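# Hang the power strip on two screws, level

## Task

Put the power strip's keyhole slots over the two screws so that it stays up by itself and sits level, with the narrow end of each keyhole slot pointing upward.

## Robot and tools

Robot: two arms, left_arm and right_arm, each ending in a two-finger gripper. The fingers point along the gripper's +z axis and separate along its y axis. Reported hand position is the point between the finger pads, about 1 cm back from the tips. Bases in the scene frame: left_arm at (+0.018, +0.320, 0) m, right_arm at (+0.007, -0.332, 0) m, each turned by only a tiny yaw. A two-camera stand is fixed to the floor behind the arms.

Frame: the scene frame has its origin at table-top height, halfway between the nominal bases. +x points out over the table, +z up, and left_arm sits on the +y side. Arm names do not match image left/right. Positions, orientations (quat_wxyz), velocities and targets are all in this frame; offsets use its axes, and rotations turn about the Hand target's own position.

Row layout (shared by execute_actions and move): 14 numbers, each in [-1, 1]. First left_arm: dx, dy, dz, rx, ry, rz, opening; then right_arm in the same order. Always give all 14, even when one arm stays put. dx, dy, dz, rx, ry, rz are offsets, not poses: they are measured from that arm's Hand target as it stood when the action or move began. A value of 1.0 equals 0.6 m or 180 degrees; rx, ry, rz form one rotation vector. If dx, dy, dz has length above 1.0 it may be scaled back along its direction. Sending the same offset twice moves the arm twice. All six zeros re-command the current Hand target. Opening is absolute, not an offset: +1 fully open (0.094 m), -1 closed. A 0 opening is a real command, so to keep a gripper as it is, resend its present opening (see Tool commands in results).

execute_actions(actions, cameras): actions is a list of actions; each action is a table of up to 15 rows, one per 1/30 s step, and a short table repeats its final row to fill 15 steps. Every row counts from the action's start pose, not from the row before. Images arrive only if actions is empty or cameras names them. An empty list also reports the scene number and task.

move(target, speed, blend, opening_speed, grip_force, blocking, cameras): drives each gripper in a straight line toward target, a single 14-number row or a list of up to 15 rows, every row being offsets from the same starting Hand targets. speed is top path speed in m/s (0.002 to 2.9, default 0.25; turning up to twice that in rad/s), one value or one per target. blend (metres) rounds corners of a list; 0 stops at each point. opening_speed ramps openings, in units per second on the -1..+1 scale, minimum 0.2; use it to close gently. grip_force caps pad force at 10 to 50 N per finger, one value or one per arm; it persists, and lower force closes slower. blocking=false returns after about 0.5 s while the move keeps running. Moves last at least 0.5 s and are cut off at 10 s; they do not avoid obstacles or the other arm. The result adds a move: line with the ending (done, off_target, moving, held, fault) and limits (paced means the pose was clipped, held means steps were withheld). done means at rest within 10 mm and 2 degrees; neither done nor off_target tells you about contact.

wait(seconds 0 to 10): lets time pass with the last commands held; a running move continues. stop(): brakes a running move. zoom_image(camera, region [x0, y0, x1, y1] in pixels, at most 504 by 504): enlarges part of that camera's latest image. Cameras: cam_head_left, cam_head_right, cam_high, cam_low, cam_left_wrist, cam_right_wrist, all 672x504. finished_scene(scene): ends the scene irreversibly; call it only once the strip hangs unaided.

Reading results: Hand target is the last commanded pose after clipping, and the next offsets start from it. Grippers often rest a few centimetres short of it because of friction and weight; that is not contact. Re-sending zeros re-asks for it; otherwise send the remaining gap as an offset. Commanded orientation is clipped to within 40 degrees of the measured one per step. grip_measured uses the opening scale and reads a bit wide when empty and a few hundredths narrower than a squeezed hard part. grip_effort_nm is motor effort (negative closing), not pad force. Joint torques follow Joint positions order and include the arm's weight. Joint velocities may be summarised as within noise. MOTOR HOT appears at 75 °C; at 90 °C the arm folds and stops working for the rest of the scene, at 100 °C it collapses. Holding loads, stretched poses and pushing into unreachable poses heat motors.

Avoid: dropping the strip, releasing it while it moves, letting anything fall far or leave the table, hard or fast contact with screws, wall or table, any collision or pinch between the two arms or their wrist cameras and cables, closing one gripper on the other's fingers, paths passing close to an arm's own base (go around), and fast moves near the arm's limits. To stop pressing on something, command the target back beyond the gripper. Loose objects may occasionally be nudged by outside pushes.

Each tool is called after "Emit:" as name(argument=value, ...), one argument or row to a line, values as JSON.

## Session

Emit:
execute_actions(
  actions=[],
)

Scene clock: 0.00 s.
left_arm: end_effector_position=(+0.4281, +0.3094, +0.1075) grip_measured=+1.000 grip_effort_nm=n/a end_effector_quat_wxyz=(+0.600, -0.004, +0.800, +0.030) | right_arm: end_effector_position=(+0.4152, -0.3589, +0.1159) grip_measured=+1.000 grip_effort_nm=n/a end_effector_quat_wxyz=(+0.603, +0.067, +0.794, -0.041)
Joint positions: left_arm=[-0.068 1.584 0.396 0.902 -0.137 0.005 0.094] | right_arm=[-0.023 1.546 0.396 0.875 0.141 0.055 0.094]
Joint velocities: within noise
Joint torques (N m): no reading
Motor temperatures (°C): left_arm=[27 33 39 44 26 25 30] | right_arm=[24 32 42 49 29 30 29]
Heat: left arm: 44 °C; right arm: 49 °C.
Hand target: left_arm +0.4303, +0.3093, +0.1139; +0.607, -0.005, +0.795, +0.029 | right_arm +0.4150, -0.3591, +0.1150; +0.600, +0.066, +0.796, -0.042
Tool commands: left_gripper/opening=+1.0 right_gripper/opening=+1.0

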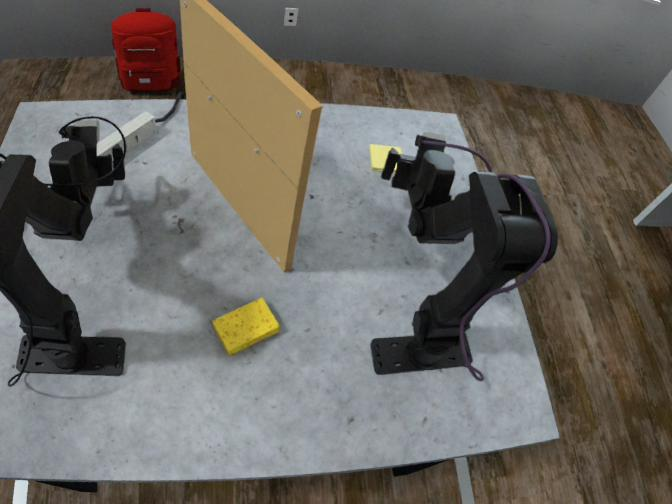

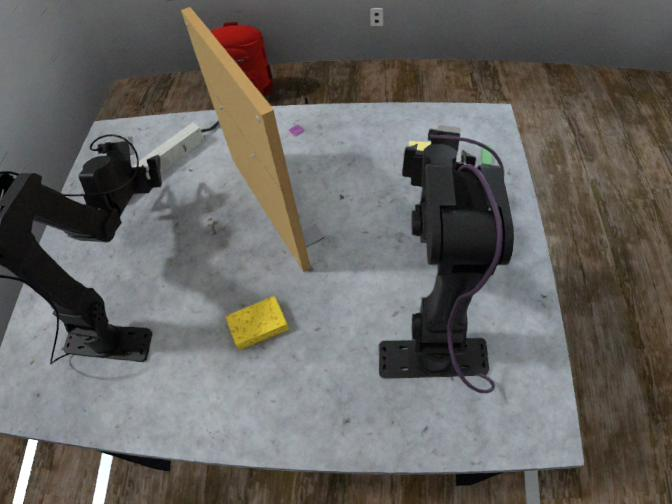

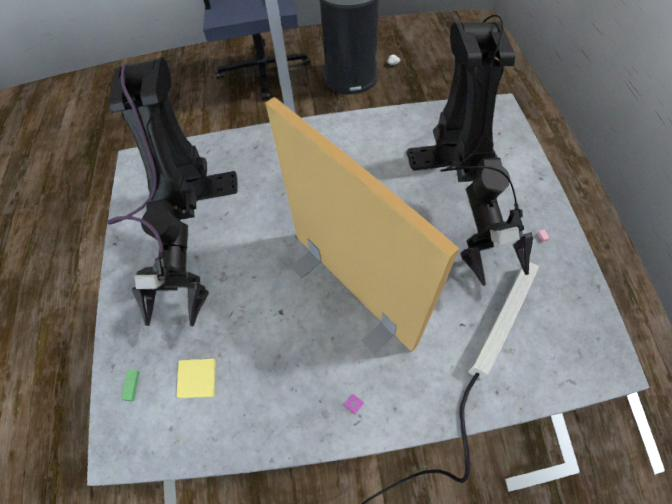

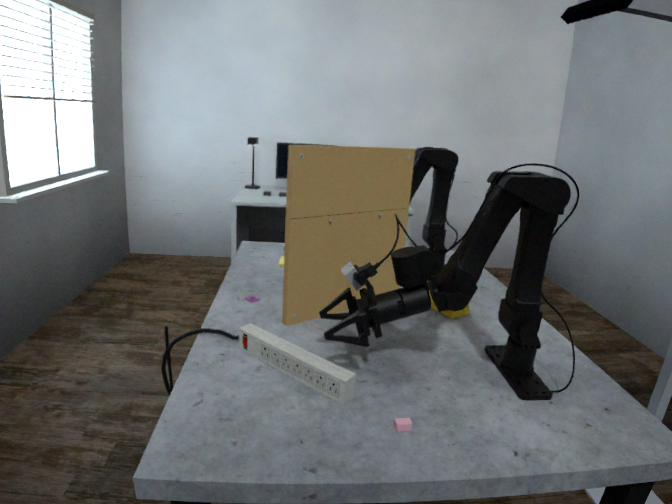

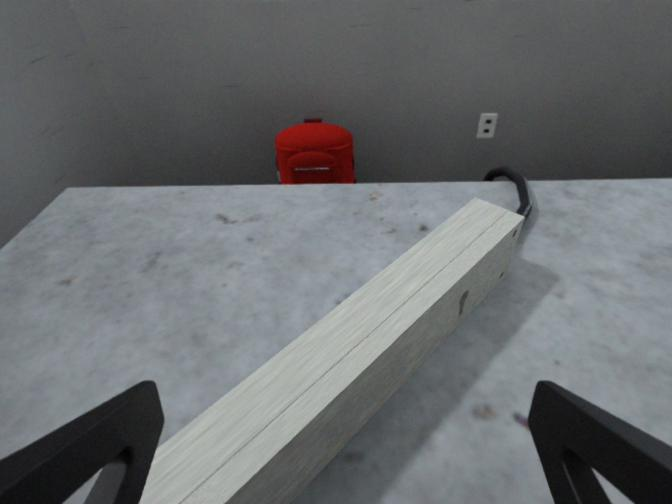

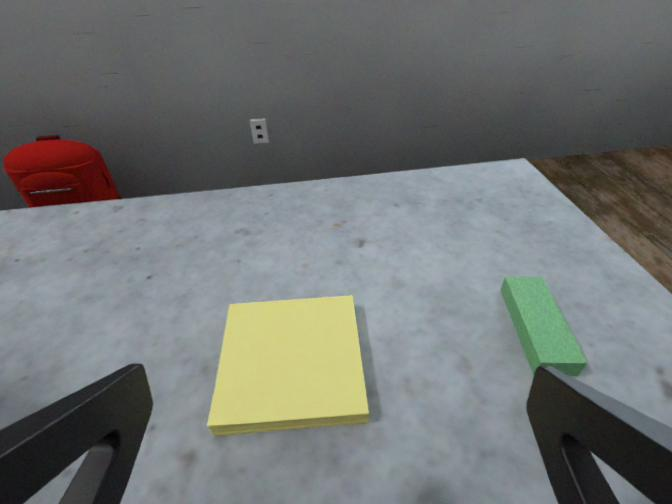

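Emit:
zoom_image(
  camera="cam_left_wrist",
  region=[400, 200, 560, 320],
)

Emit:
zoom_image(
  camera="cam_low",
  region=[220, 130, 440, 410],
)

Emit:
zoom_image(
  camera="cam_head_left",
  region=[60, 0, 340, 280],
)

Emit:
zoom_image(
  camera="cam_high",
  region=[260, 90, 600, 400],
)

Scaled by 3.150 from the camera's 672x504 image, which has a finer 960x720 frame.

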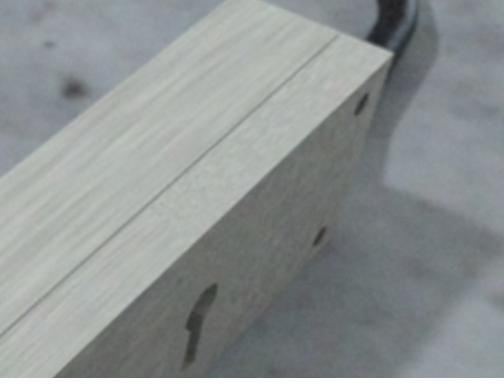

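Scaled by 1.800 from the camera's 672x504 image, which has a finer 960x720 frame.

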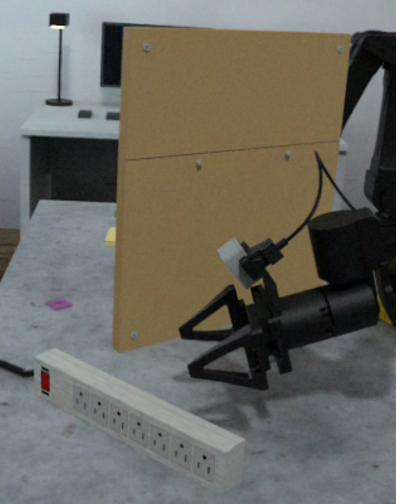

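Scaled by 1.800 from the camera's 672x504 image, which has a finer 960x720 frame.

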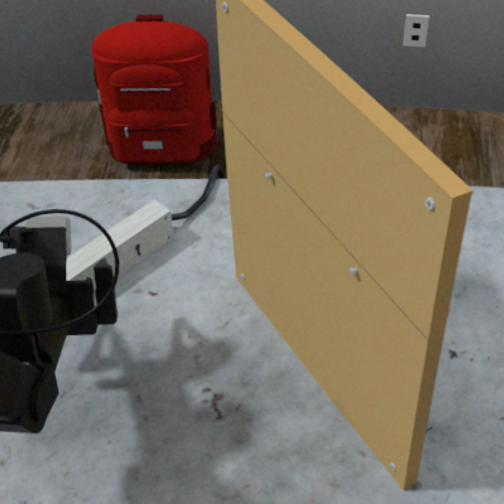

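Scaled by 1.482 from the camera's 672x504 image, which has a finer 960x720 frame.

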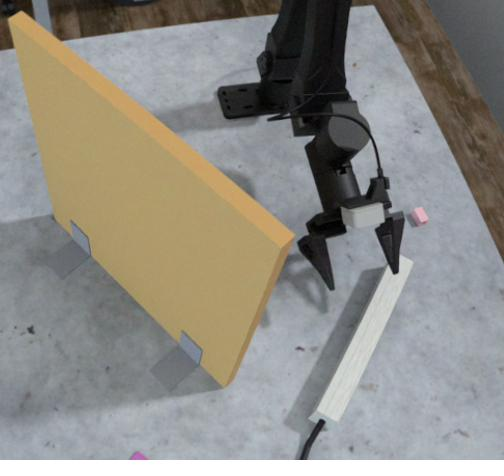

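Emit:
move(
  target=[0.05,-0.03,0.38,0,0.40,0,1,0,0,0,0,0,0,1],
  cameras=["cam_left_wrist","cam_high","cam_low","cam_head_left"],
)

Scene clock: 40.10 s.
left_arm: end_effector_position=(+0.4594, +0.2971, +0.3407) grip_measured=+1.000 grip_effort_nm=0.01 end_effector_quat_wxyz=(+0.301, +0.011, +0.953, +0.021) | right_arm: end_effector_position=(+0.4152, -0.3589, +0.1159) grip_measured=+1.000 grip_effort_nm=0.01 end_effector_quat_wxyz=(+0.603, +0.067, +0.794, -0.041)
Joint positions: left_arm=[-0.068 2.004 2.604 -1.563 -0.083 -0.038 0.094] | right_arm=[-0.023 1.546 0.396 0.875 0.141 0.055 0.094]
Joint torques (N m): left_arm=[-0.68 -7.04 7.53 1.23 0.03 0.15] | right_arm=[-0.03 -7.58 6.38 1.83 0.03 -0.01]
Heat: left arm: 48 °C; right arm: 53 °C.
Hand target: left_arm +0.4603, +0.2914, +0.3418; +0.024, +0.013, +0.999, +0.027 | right_arm +0.4150, -0.3591, +0.1150; +0.600, +0.066, +0.796, -0.042
Off the commanded pose: left_arm 0.006 m, 32 deg | right_arm 0.001 m, 0 deg.
joint sent to its limit (left arm) — joint 4 (wrist pitch), lower limit. The joint targets are off in orientation, not in position.
move: off_target (left_arm)
Images, in order (width x height): cam_head_left 672x504, cam_high 672x504, cam_low 672x504, cam_left_wrist 672x504.

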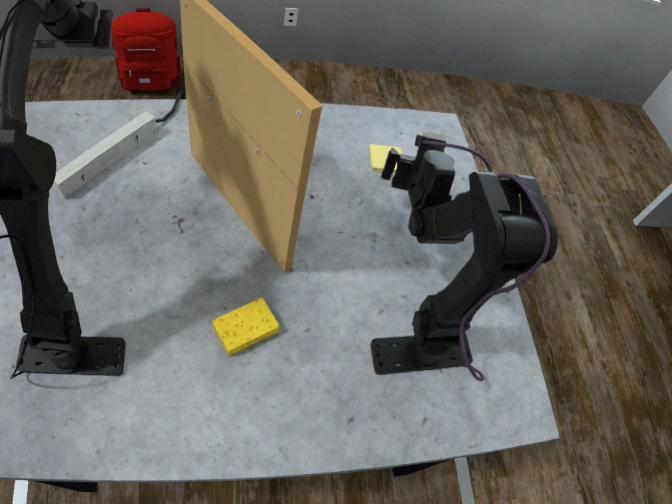

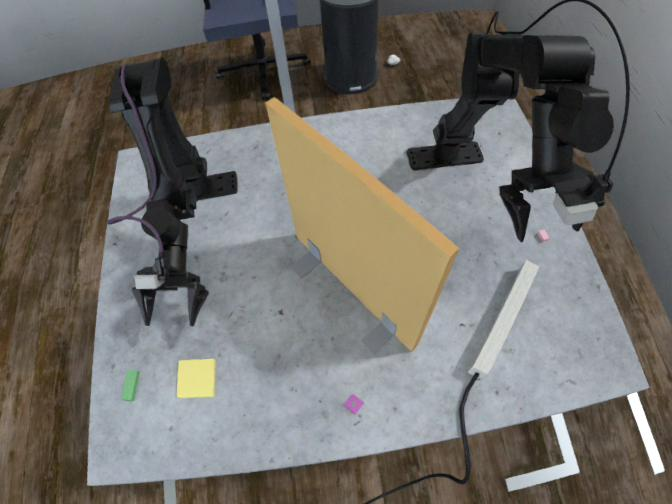

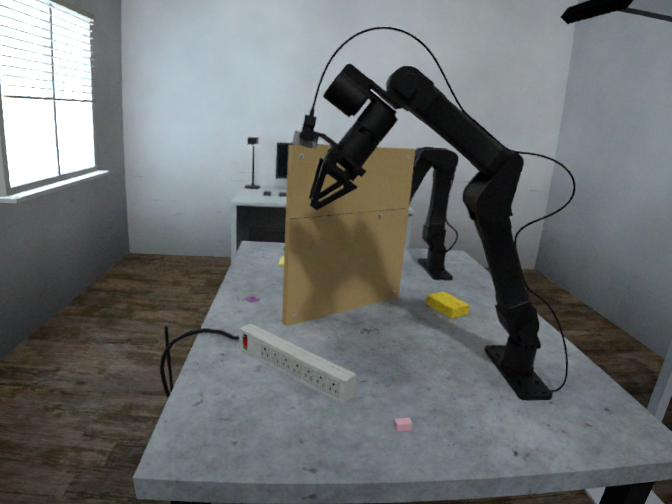

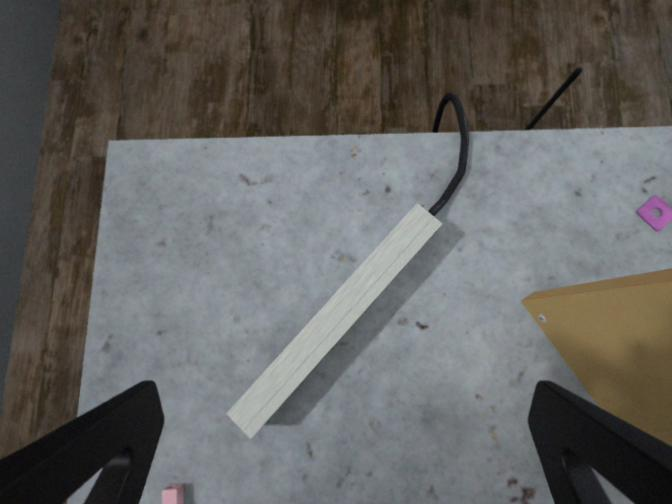

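Emit:
move(
  target=[0.033,0.01,-0.32,0,0,-0.24,1,0,0,0,0,0,0,1],
  cameras=["cam_left_wrist","cam_low"],
)

Scene clock: 72.30 s.
left_arm: end_effector_position=(+0.4829, +0.2967, +0.1563) grip_measured=+1.000 grip_effort_nm=0.01 end_effector_quat_wxyz=(+0.062, +0.375, +0.925, +0.024) | right_arm: end_effector_position=(+0.4152, -0.3589, +0.1159) grip_measured=+1.000 grip_effort_nm=0.01 end_effector_quat_wxyz=(+0.603, +0.067, +0.794, -0.041)
Joint positions: left_arm=[-0.034 2.307 2.433 -1.565 -0.006 0.717 0.094] | right_arm=[-0.023 1.546 0.396 0.875 0.141 0.055 0.094]
Joint torques (N m): left_arm=[0.1 -10.74 5.71 0.51 -0.01 0.11] | right_arm=[-0.02 -7.6 6.35 1.83 0.03 -0.01]
Motor temperatures (°C): left_arm=[27 38 43 45 26 25 29] | right_arm=[24 35 46 54 29 29 28]
Heat: left arm: 45 °C; right arm: 54 °C.
Hand target: left_arm +0.4801, +0.2975, +0.1499; +0.032, +0.380, +0.924, +0.016 | right_arm +0.4150, -0.3591, +0.1150; +0.600, +0.066, +0.796, -0.042
Off the commanded pose: left_arm 0.007 m, 4 deg | right_arm 0.001 m, 0 deg.
joint sent to its limit (left arm) — joint 4 (wrist pitch), lower limit. The joint targets still meet the commanded pose.
move: off_target (left_arm)
Images, in order (width x height): cam_low 672x504, cam_left_wrist 672x504.

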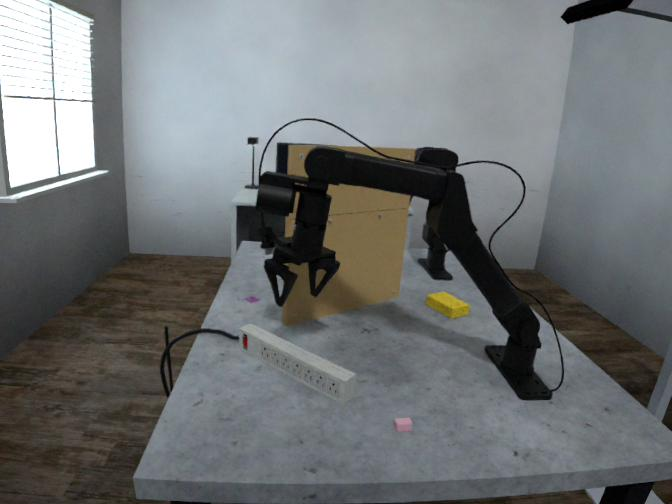

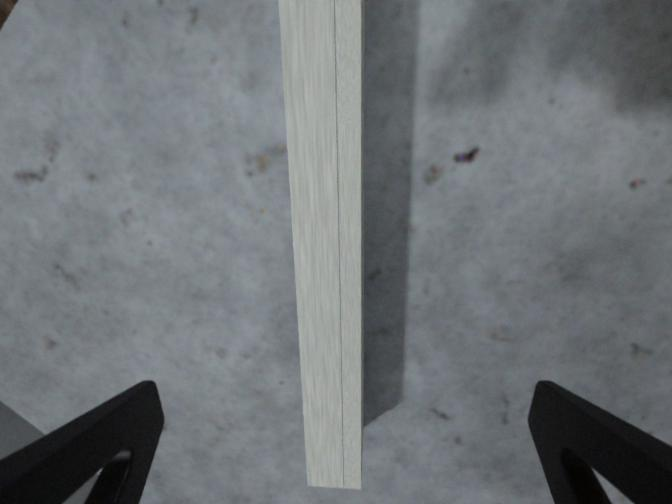

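Emit:
move(
  target=[-0.02,0.02,-0.167,0,0,0,1,0,0,0,0,0,0,1],
  cameras=["cam_left_wrist","cam_low"],
)

Scene clock: 84.50 s.
left_arm: end_effector_position=(+0.4735, +0.3153, +0.0526) grip_measured=+1.000 grip_effort_nm=0.01 end_effector_quat_wxyz=(+0.034, +0.374, +0.926, +0.032) | right_arm: end_effector_position=(+0.4152, -0.3589, +0.1159) grip_measured=+1.000 grip_effort_nm=0.01 end_effector_quat_wxyz=(+0.603, +0.067, +0.794, -0.041)
Joint positions: left_arm=[-0.006 2.238 1.902 -1.15 -0.036 0.742 0.094] | right_arm=[-0.023 1.546 0.396 0.875 0.141 0.055 0.094]
Joint torques (N m): left_arm=[-0.02 -11.34 5.09 0.48 0.29 0.13] | right_arm=[-0.03 -7.58 6.37 1.85 0.03 -0.01]
Heat: left arm: 43 °C; right arm: 54 °C.
Hand target: left_arm +0.4681, +0.3095, +0.0497; +0.032, +0.380, +0.924, +0.016 | right_arm +0.4150, -0.3591, +0.1150; +0.600, +0.066, +0.796, -0.042
Off the commanded pose: left_arm 0.008 m, 2 deg | right_arm 0.001 m, 0 deg.
move: done
Images, in order (width x height): cam_low 672x504, cam_left_wrist 672x504.

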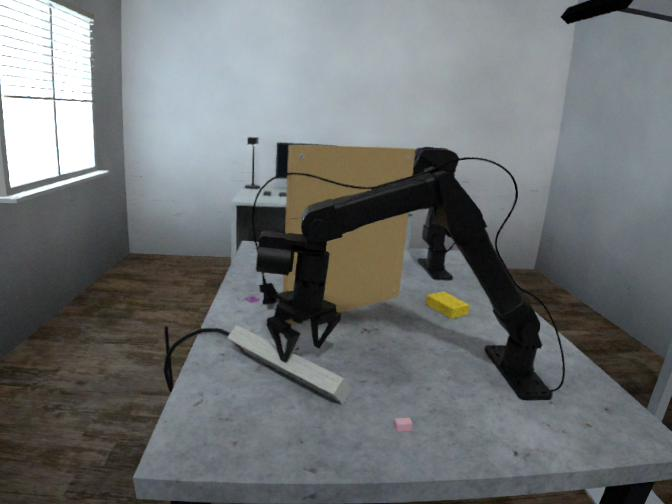

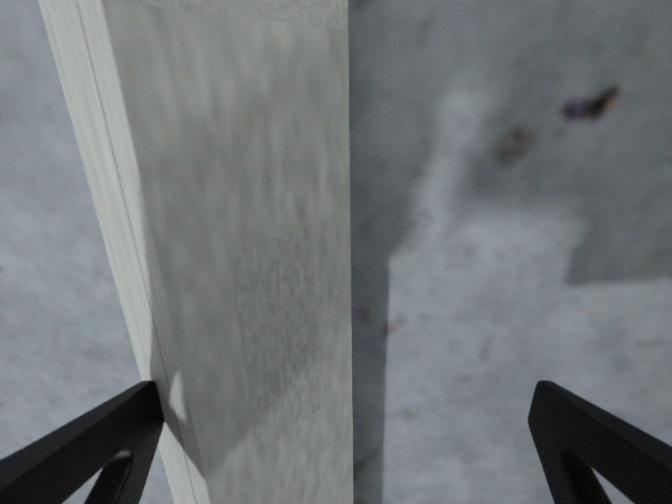

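Emit:
zoom_image(
  camera="cam_low",
  region=[200, 290, 380, 430],
)

Scaled by 2.800 from the camera's 672x504 image, which has a finer 960x720 frame.

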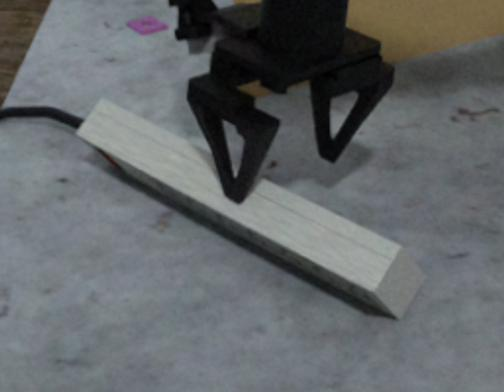

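Emit:
move(
  target=[
    [-0.012,-0.013,0.015,0,0,0,1,0,0,0,0,0,0,1],
    [-0.012,-0.013,0.12,0,0,0,1,0,0,0,0,0,0,1],
  ],
  speed=[0.04,0.15],
  cameras=["cam_left_wrist","cam_low"],
)

Scene clock: 92.63 s.
left_arm: end_effector_position=(+0.4580, +0.3070, +0.1061) grip_measured=+1.000 grip_effort_nm=0.02 end_effector_quat_wxyz=(+0.013, +0.380, +0.925, +0.017) | right_arm: end_effector_position=(+0.4152, -0.3589, +0.1159) grip_measured=+1.000 grip_effort_nm=0.01 end_effector_quat_wxyz=(+0.603, +0.067, +0.794, -0.041)
Joint positions: left_arm=[-0.021 2.225 2.098 -1.407 -0.022 0.74 0.094] | right_arm=[-0.023 1.546 0.396 0.875 0.141 0.055 0.094]
Joint torques (N m): left_arm=[-0.55 -12.44 9.18 0.25 0.11 -0.04] | right_arm=[-0.02 -7.64 6.38 1.84 0.03 -0.02]
Heat: left arm: 43 °C; right arm: 54 °C.
Hand target: left_arm +0.4609, +0.3016, +0.1217; +0.032, +0.380, +0.924, +0.016 | right_arm +0.4150, -0.3591, +0.1150; +0.600, +0.066, +0.796, -0.042
Off the commanded pose: left_arm 0.017 m, 2 deg | right_arm 0.001 m, 0 deg.
move: off_target (left_arm)
Images, in order (width x height): cam_low 672x504, cam_left_wrist 672x504.

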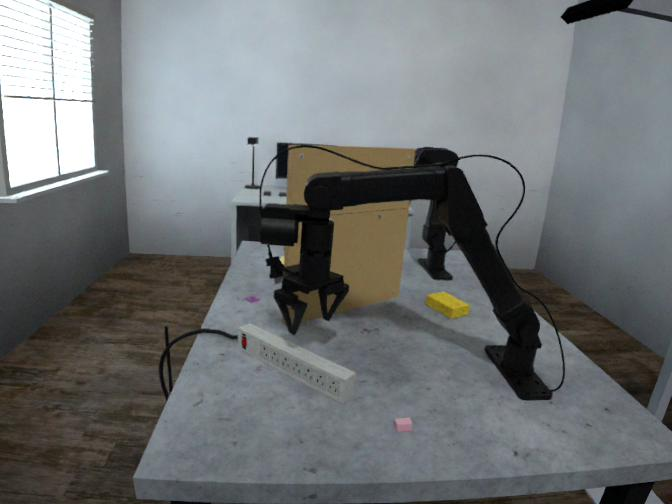

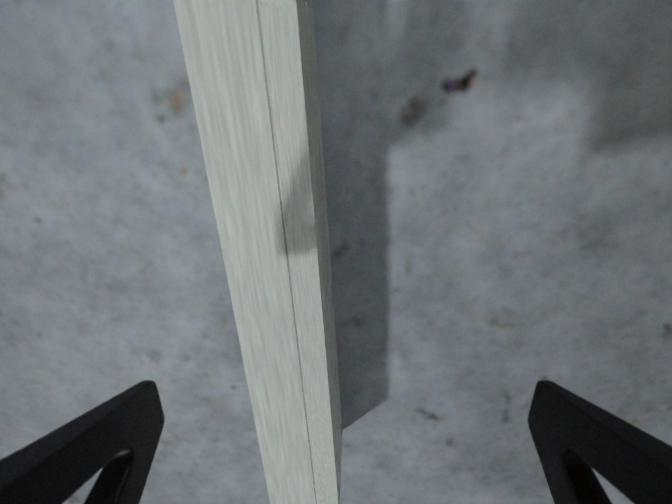

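Emit:
move(
  target=[
    [0.092,0.113,0.0,0,0,0,-1,0,0,0,0,0,0,1],
    [0.092,0.113,-0.13,0,0,0,-1,0,0,0,0,0,0,1],
  ],
  speed=0.15,
  cameras=["cam_left_wrist","cam_low"],
)

Scene clock: 105.40 s.
left_arm: end_effector_position=(+0.5155, +0.3732, +0.0514) grip_measured=-0.988 grip_effort_nm=-0.63 end_effector_quat_wxyz=(+0.032, +0.374, +0.926, +0.024) | right_arm: end_effector_position=(+0.4152, -0.3589, +0.1159) grip_measured=+1.000 grip_effort_nm=0.01 end_effector_quat_wxyz=(+0.603, +0.067, +0.794, -0.041)
Joint positions: left_arm=[0.12 2.489 2.337 -1.34 -0.012 0.869 0.001] | right_arm=[-0.023 1.546 0.396 0.875 0.141 0.055 0.094]
Joint torques (N m): left_arm=[-0.2 -12.03 6.02 0.56 0.15 0.11] | right_arm=[-0.03 -7.6 6.35 1.83 0.03 -0.01]
Heat: left arm: 43 °C; right arm: 54 °C.
Hand target: left_arm +0.5160, +0.3693, +0.0436; +0.032, +0.380, +0.924, +0.016 | right_arm +0.4150, -0.3591, +0.1150; +0.600, +0.066, +0.796, -0.042
Off the commanded pose: left_arm 0.009 m, 1 deg | right_arm 0.001 m, 0 deg.
move: done
Images, in order (width x height): cam_low 672x504, cam_left_wrist 672x504.

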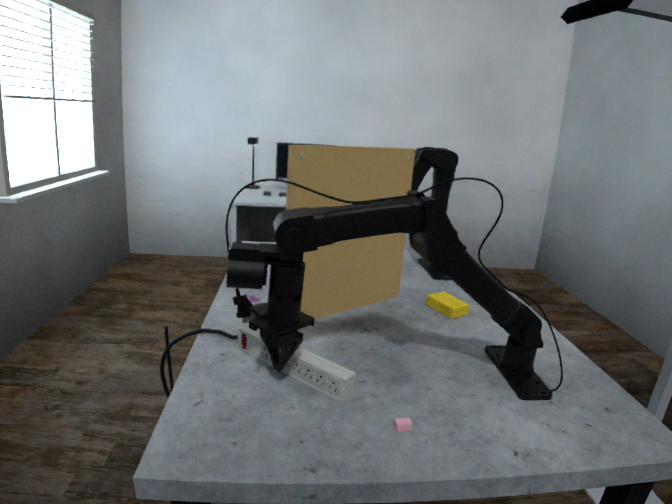

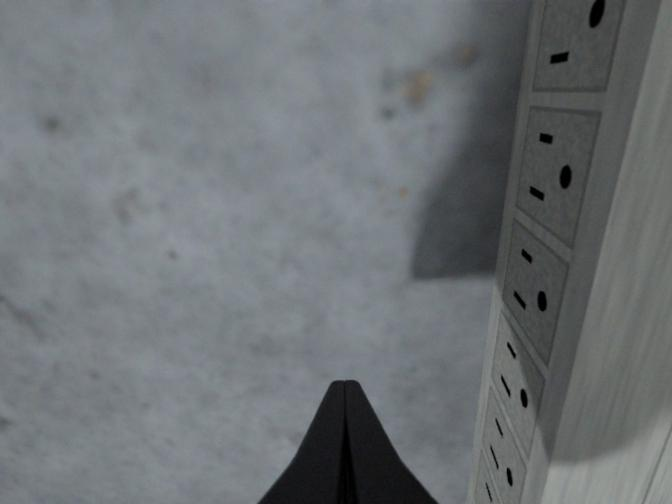

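Emit:
move(
  target=[-0.09,-0.097,0.003,0,0,0,-1,0,0,0,0,0,0,1],
  speed=0.07,
  cameras=["cam_left_wrist","cam_low","cam_high"],
)

Scene clock: 110.17 s.
left_arm: end_effector_position=(+0.4614, +0.3165, +0.0317) grip_measured=-0.988 grip_effort_nm=-0.62 end_effector_quat_wxyz=(+0.015, +0.379, +0.925, +0.014) | right_arm: end_effector_position=(+0.4152, -0.3589, +0.1159) grip_measured=+1.000 grip_effort_nm=0.01 end_effector_quat_wxyz=(+0.603, +0.067, +0.794, -0.041)
Joint positions: left_arm=[0.003 2.249 1.841 -1.125 -0.016 0.763 0.001] | right_arm=[-0.023 1.546 0.396 0.875 0.141 0.055 0.094]
Joint torques (N m): left_arm=[-0.59 -14.43 5.67 0.46 0.12 -0.04] | right_arm=[-0.02 -7.6 6.35 1.83 0.03 -0.01]
Heat: left arm: 43 °C; right arm: 54 °C.
Hand target: left_arm +0.4621, +0.3112, +0.0454; +0.032, +0.380, +0.924, +0.016 | right_arm +0.4150, -0.3591, +0.1150; +0.600, +0.066, +0.796, -0.042
Off the commanded pose: left_arm 0.015 m, 2 deg | right_arm 0.001 m, 0 deg.
move: off_target (left_arm)
Images, in order (width x height): cam_high 672x504, cam_low 672x504, cam_left_wrist 672x504.

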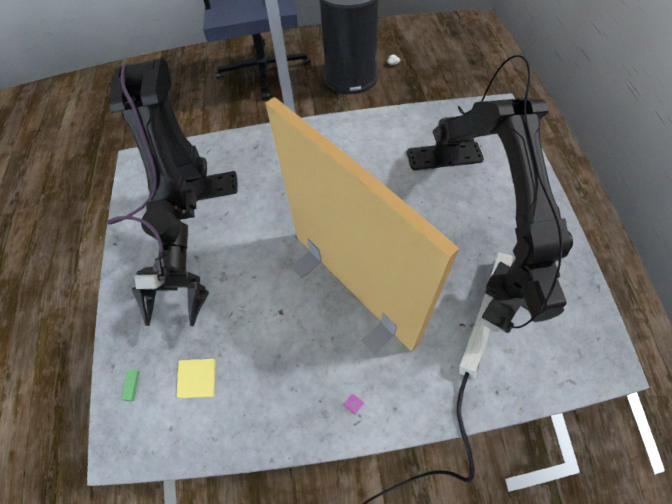

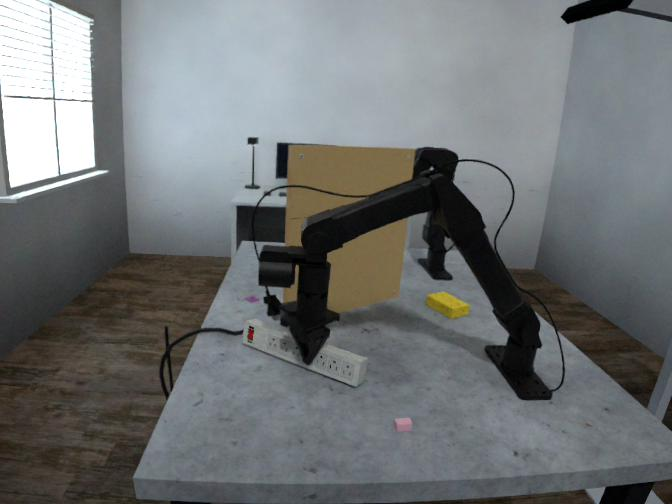

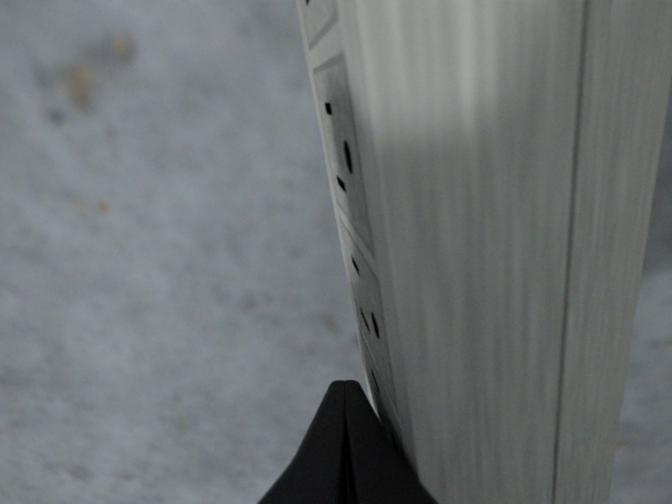

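Emit:
move(
  target=[
    [0.01,0.01,0.035,0,0,0,-1,0,0,0,0,0,0,1],
    [-0.085,-0.09,0.035,0,0,0,-1,0,0,0,0,0,0,1],
  ],
  speed=0.09,
  cameras=["cam_left_wrist","cam_low"],
)

Scene clock: 118.67 s.
left_arm: end_effector_position=(+0.4108, +0.2615, +0.0560) grip_measured=-0.988 grip_effort_nm=-0.62 end_effector_quat_wxyz=(+0.014, +0.381, +0.924, +0.017) | right_arm: end_effector_position=(+0.4152, -0.3589, +0.1159) grip_measured=+1.000 grip_effort_nm=0.01 end_effector_quat_wxyz=(+0.603, +0.067, +0.794, -0.041)
Joint positions: left_arm=[-0.142 2.046 1.619 -1.109 -0.027 0.621 0.001] | right_arm=[-0.023 1.546 0.396 0.875 0.141 0.055 0.094]
Joint torques (N m): left_arm=[-0.2 -12.26 5.59 0.52 0.16 -0.1] | right_arm=[-0.06 -7.62 6.38 1.84 0.03 -0.01]
Heat: left arm: 42 °C; right arm: 54 °C.
Hand target: left_arm +0.4110, +0.2572, +0.0664; +0.032, +0.380, +0.924, +0.016 | right_arm +0.4150, -0.3591, +0.1150; +0.600, +0.066, +0.796, -0.042
Off the commanded pose: left_arm 0.011 m, 2 deg | right_arm 0.001 m, 0 deg.
move: off_target (left_arm)
Images, in order (width x height): cam_low 672x504, cam_left_wrist 672x504.

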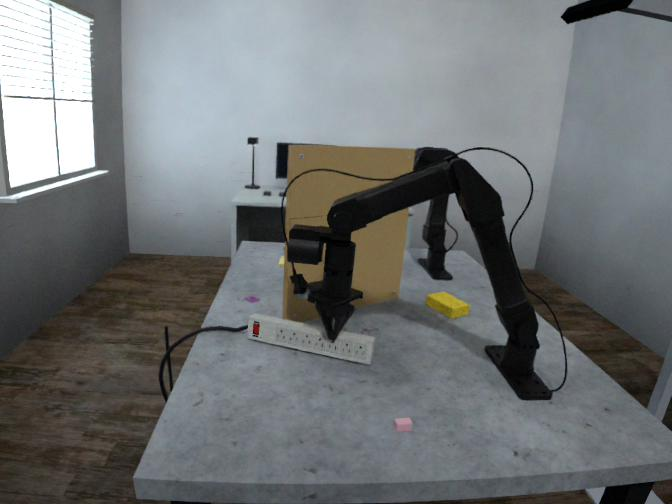

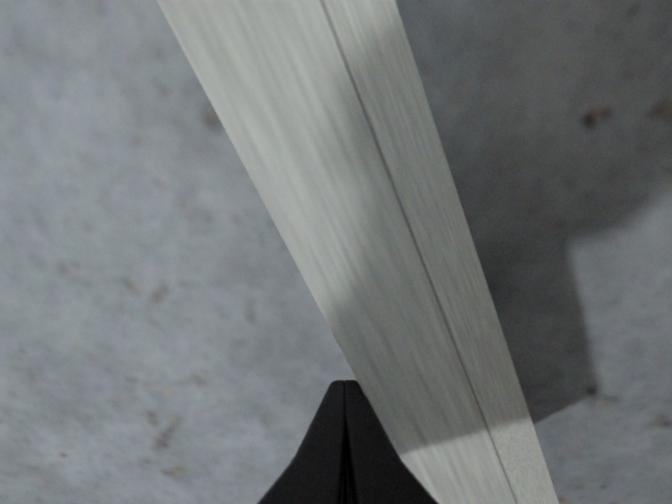

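Emit:
move(
  target=[
    [0.015,0.015,0.03,0,0,0,-1,0,0,0,0,0,0,1],
    [0.03,-0.025,0.22,0,0,0.105,1,0,0,0,0,0,0,1],
  ],
  speed=0.15,
  cameras=["cam_left_wrist"],
)

Scene clock: 129.17 s.
left_arm: end_effector_position=(+0.4282, +0.2439, +0.1850) grip_measured=+0.999 grip_effort_nm=0.08 end_effector_quat_wxyz=(+0.058, +0.225, +0.972, +0.019) | right_arm: end_effector_position=(+0.4152, -0.3589, +0.1159) grip_measured=+1.000 grip_effort_nm=0.01 end_effector_quat_wxyz=(+0.603, +0.067, +0.794, -0.041)
Joint positions: left_arm=[-0.181 2.091 2.199 -1.562 -0.035 0.257 0.094] | right_arm=[-0.023 1.546 0.396 0.875 0.141 0.055 0.094]
Joint torques (N m): left_arm=[-0.55 -10.91 9.28 0.49 -0.08 -0.11] | right_arm=[-0.05 -7.56 6.39 1.83 0.03 -0.01]
Motor temperatures (°C): left_arm=[27 42 42 40 26 24 29] | right_arm=[24 35 46 54 28 28 27]
Heat: left arm: 42 °C; right arm: 54 °C.
Hand target: left_arm +0.4291, +0.2422, +0.1984; +0.029, +0.223, +0.974, +0.021 | right_arm +0.4150, -0.3591, +0.1150; +0.600, +0.066, +0.796, -0.042
Off the commanded pose: left_arm 0.014 m, 3 deg | right_arm 0.001 m, 0 deg.
joint sent to its limit (left arm) — joint 4 (wrist pitch), lower limit. The joint targets are off in orientation, not in position.
move: off_target (left_arm); target 2's new opening was sent with left_arm's hand 0.014 m and 3 deg from that target
Images, in order (width x height): cam_left_wrist 672x504.

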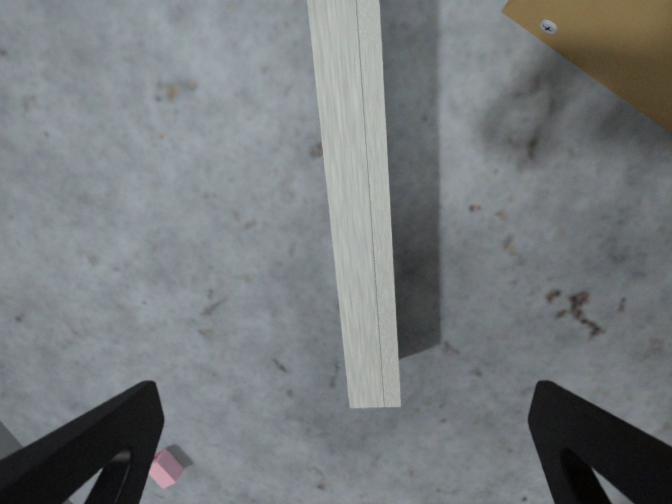

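Emit:
move(
  target=[0.048,-0.043,-0.165,0,0,0.028,1,0,0,0,0,0,0,1],
  speed=0.15,
  cameras=["cam_left_wrist"],
)

Scene clock: 137.53 s.
left_arm: end_effector_position=(+0.4542, +0.2183, +0.1017) grip_measured=+0.999 grip_effort_nm=0.08 end_effector_quat_wxyz=(+0.022, +0.182, +0.983, +0.019) | right_arm: end_effector_position=(+0.4152, -0.3589, +0.1159) grip_measured=+1.000 grip_effort_nm=0.01 end_effector_quat_wxyz=(+0.603, +0.067, +0.794, -0.041)
Joint positions: left_arm=[-0.227 2.256 2.13 -1.403 -0.04 0.12 0.094] | right_arm=[-0.023 1.546 0.396 0.875 0.141 0.055 0.094]
Joint torques (N m): left_arm=[-0.27 -10.63 6.8 0.55 -0.06 -0.07] | right_arm=[-0.05 -7.61 6.37 1.83 0.03 -0.01]
Heat: left arm: 42 °C; right arm: 54 °C.
Hand target: left_arm +0.4578, +0.2163, +0.0994; +0.028, +0.180, +0.983, +0.022 | right_arm +0.4150, -0.3591, +0.1150; +0.600, +0.066, +0.796, -0.042
Off the commanded pose: left_arm 0.005 m, 1 deg | right_arm 0.001 m, 0 deg.
move: done
Images, in order (width x height): cam_left_wrist 672x504.

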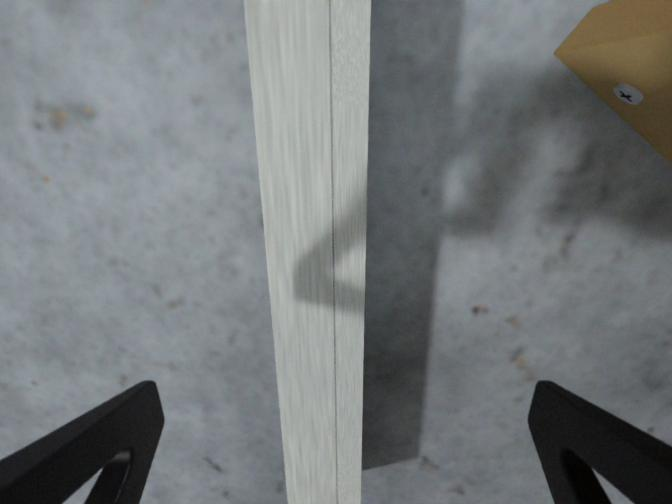

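Emit:
move(
  target=[
    [0.007,0.01,-0.1,0,0,0,1,0,0,0,0,0,0,1],
    [0.007,0.01,-0.1,0,0,0,-0.4,0,0,0,0,0,0,1],
  ],
  speed=0.12,
  opening_speed=0.7,
  cameras=["cam_left_wrist","cam_low"],
)

Scene clock: 146.50 s.
left_arm: end_effector_position=(+0.4632, +0.2214, +0.0472) grip_measured=-0.310 grip_effort_nm=-1.00 end_effector_quat_wxyz=(+0.035, +0.179, +0.983, +0.024) | right_arm: end_effector_position=(+0.4152, -0.3589, +0.1159) grip_measured=+1.000 grip_effort_nm=0.01 end_effector_quat_wxyz=(+0.603, +0.067, +0.794, -0.041)
Joint positions: left_arm=[-0.221 2.264 1.925 -1.166 -0.053 0.122 0.032] | right_arm=[-0.023 1.546 0.396 0.875 0.141 0.055 0.094]
Joint torques (N m): left_arm=[0.46 -10.44 5.89 0.51 0.02 0.09] | right_arm=[-0.02 -7.58 6.37 1.84 0.04 -0.01]
Heat: left arm: 44 °C; right arm: 54 °C.
Hand target: left_arm +0.4620, +0.2224, +0.0393; +0.028, +0.180, +0.983, +0.022 | right_arm +0.4150, -0.3591, +0.1150; +0.600, +0.066, +0.796, -0.042
Off the commanded pose: left_arm 0.008 m, 1 deg | right_arm 0.001 m, 0 deg.
move: done
Images, in order (width x height): cam_low 672x504, cam_left_wrist 672x504.

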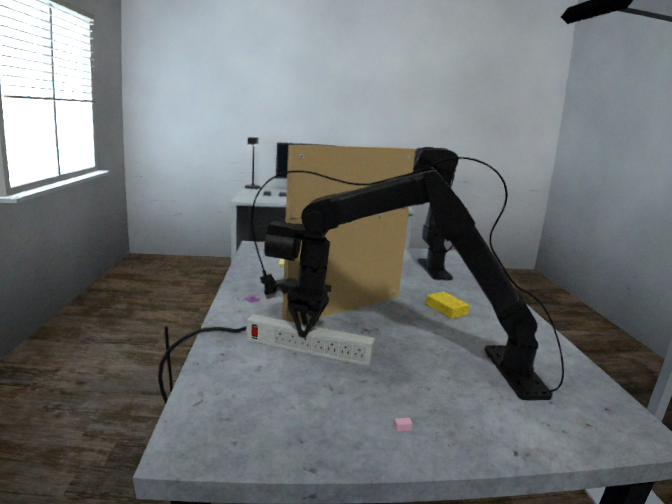

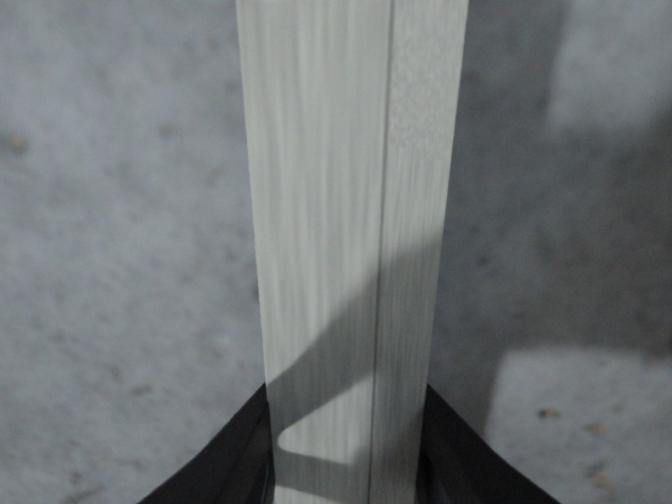

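Emit:
move(
  target=[
    [0,0.03,0.18,0,0,0,-0.4,0,0,0,0,0,0,1],
    [0.0,0.24,0.2,0.28,-0.11,0,-0.4,0,0,0,0,0,0,1],
  ],
  speed=0.2,
  cameras=["all"],
)

Scene clock: 158.10 s.
left_arm: end_effector_position=(+0.4531, +0.3579, +0.1227) grip_measured=-0.310 grip_effort_nm=-1.02 end_effector_quat_wxyz=(+0.059, +0.210, +0.875, +0.432) | right_arm: end_effector_position=(+0.4152, -0.3589, +0.1159) grip_measured=+1.000 grip_effort_nm=0.01 end_effector_quat_wxyz=(+0.603, +0.067, +0.794, -0.041)
Joint positions: left_arm=[-0.223 2.031 1.585 -0.964 -0.893 0.306 0.032] | right_arm=[-0.023 1.546 0.396 0.875 0.141 0.055 0.094]
Joint torques (N m): left_arm=[0.38 -14.28 6.6 1.06 -1.42 -0.23] | right_arm=[-0.01 -7.61 6.41 1.83 0.04 -0.01]
Heat: left arm: 46 °C; right arm: 54 °C.
Hand target: left_arm +0.4620, +0.3665, +0.1595; +0.112, +0.168, +0.861, +0.466 | right_arm +0.4150, -0.3591, +0.1150; +0.600, +0.066, +0.796, -0.042
Off the commanded pose: left_arm 0.039 m, 9 deg | right_arm 0.001 m, 0 deg.
move: off_target (left_arm)

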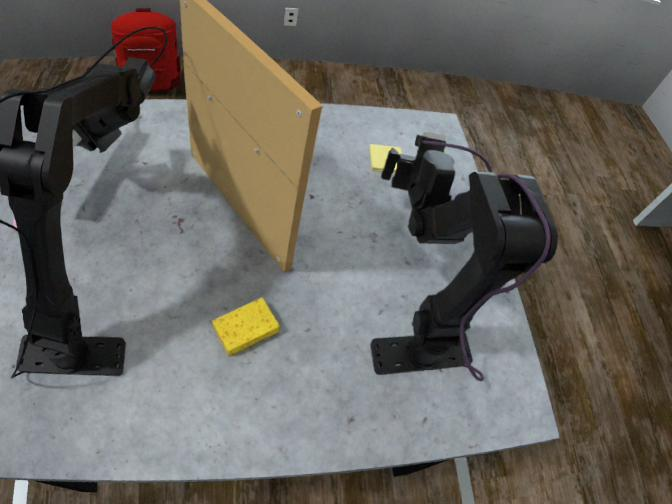

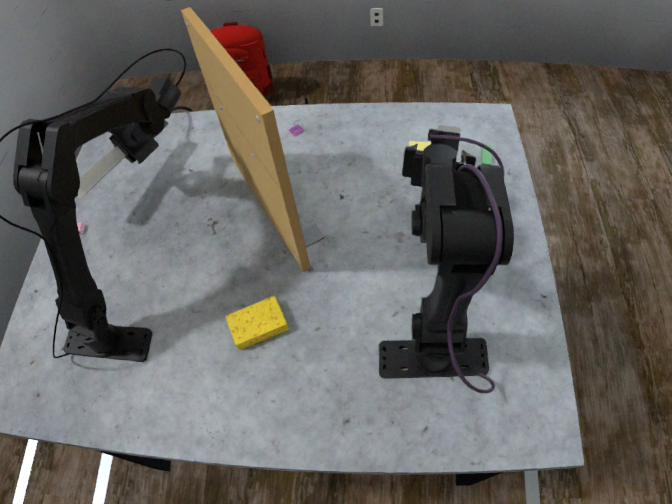

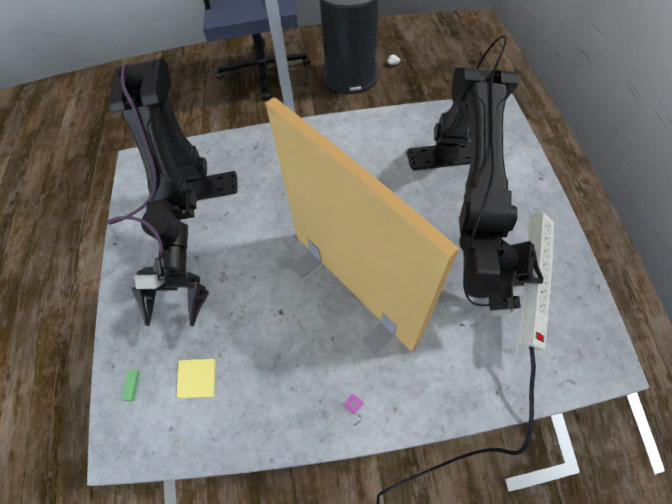

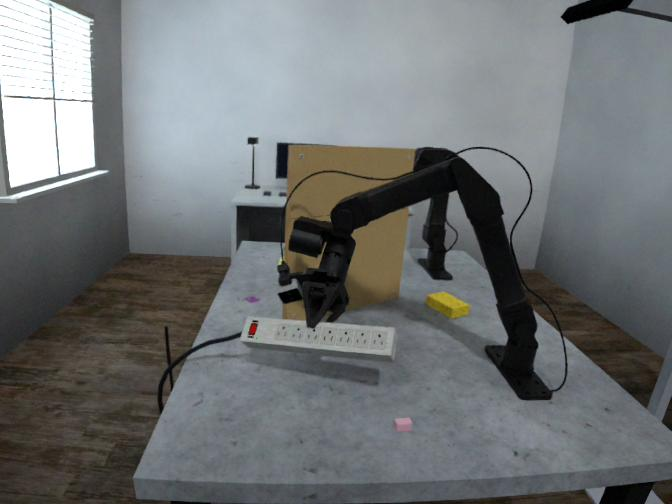

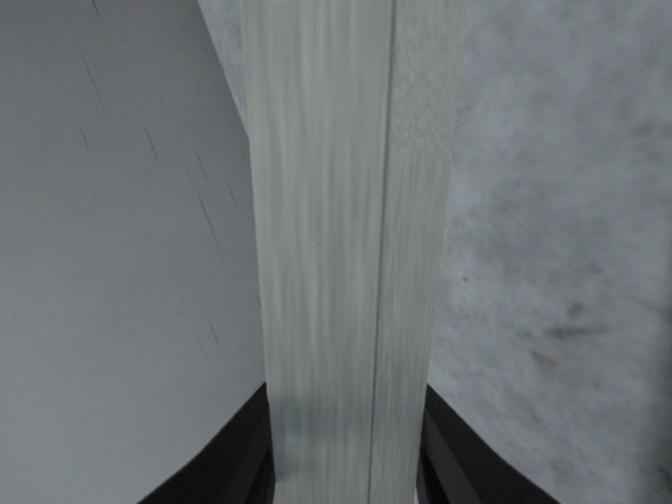

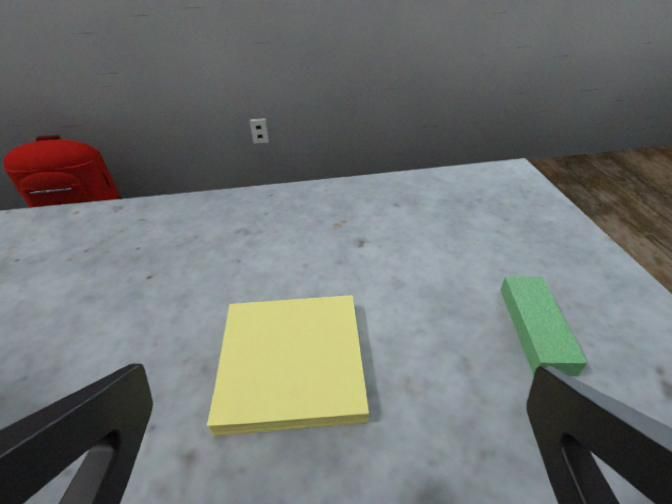

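Emit:
move(
  target=[0.0,0.0,-0.135,0.075,-0.03,0,-0.4,0,0,0,0,0,0,1],
  speed=0.12,
  cameras=["cam_low"],
)

Emit:
zoom_image(
  camera="cam_low",
  region=[220, 230, 420, 400],
)

Scene clock: 165.77 s.
left_arm: end_effector_position=(+0.4580, +0.3633, +0.0611) grip_measured=-0.310 grip_effort_nm=-1.02 end_effector_quat_wxyz=(+0.106, +0.188, +0.813, +0.540) | right_arm: end_effector_position=(+0.4152, -0.3589, +0.1159) grip_measured=+1.000 grip_effort_nm=0.01 end_effector_quat_wxyz=(+0.603, +0.067, +0.794, -0.041)
Joint positions: left_arm=[-0.265 2.127 1.279 -0.414 -1.145 0.37 0.032] | right_arm=[-0.023 1.546 0.396 0.875 0.141 0.055 0.094]
Joint torques (N m): left_arm=[-0.12 -10.3 5.91 1.21 -1.56 -0.27] | right_arm=[-0.02 -7.64 6.37 1.83 0.03 -0.02]
Motor temperatures (°C): left_arm=[27 47 42 39 27 24 30] | right_arm=[24 35 46 54 28 28 27]
Heat: left arm: 47 °C; right arm: 54 °C.
Hand target: left_arm +0.4620, +0.3663, +0.0784; +0.132, +0.158, +0.794, +0.571 | right_arm +0.4150, -0.3591, +0.1150; +0.600, +0.066, +0.796, -0.042
Off the commanded pose: left_arm 0.018 m, 6 deg | right_arm 0.001 m, 0 deg.
move: off_target (left_arm)
Images, in order (width x height): cam_low 672x504.

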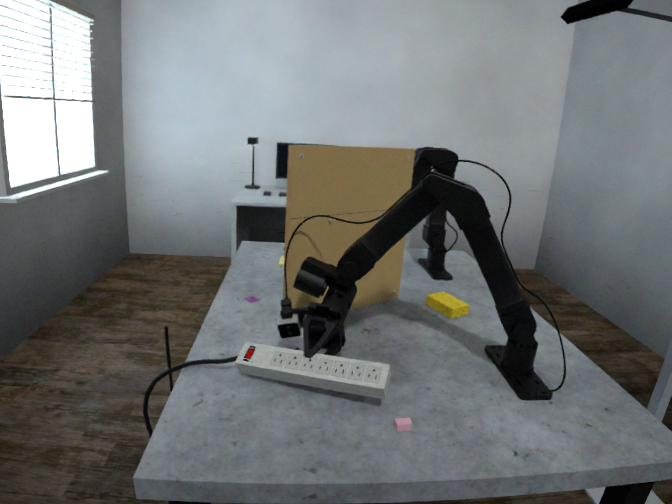

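Scaled by 2.520 from the camera's 672x504 image, which has a finer 960x720 frame.

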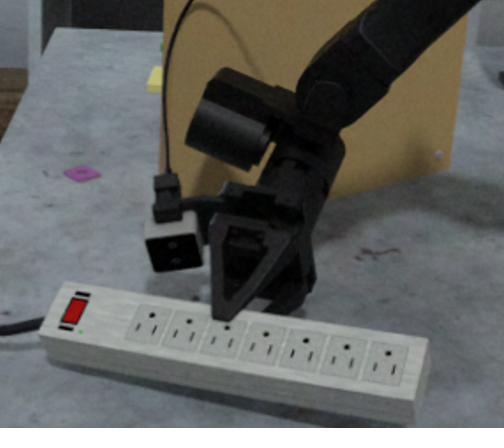

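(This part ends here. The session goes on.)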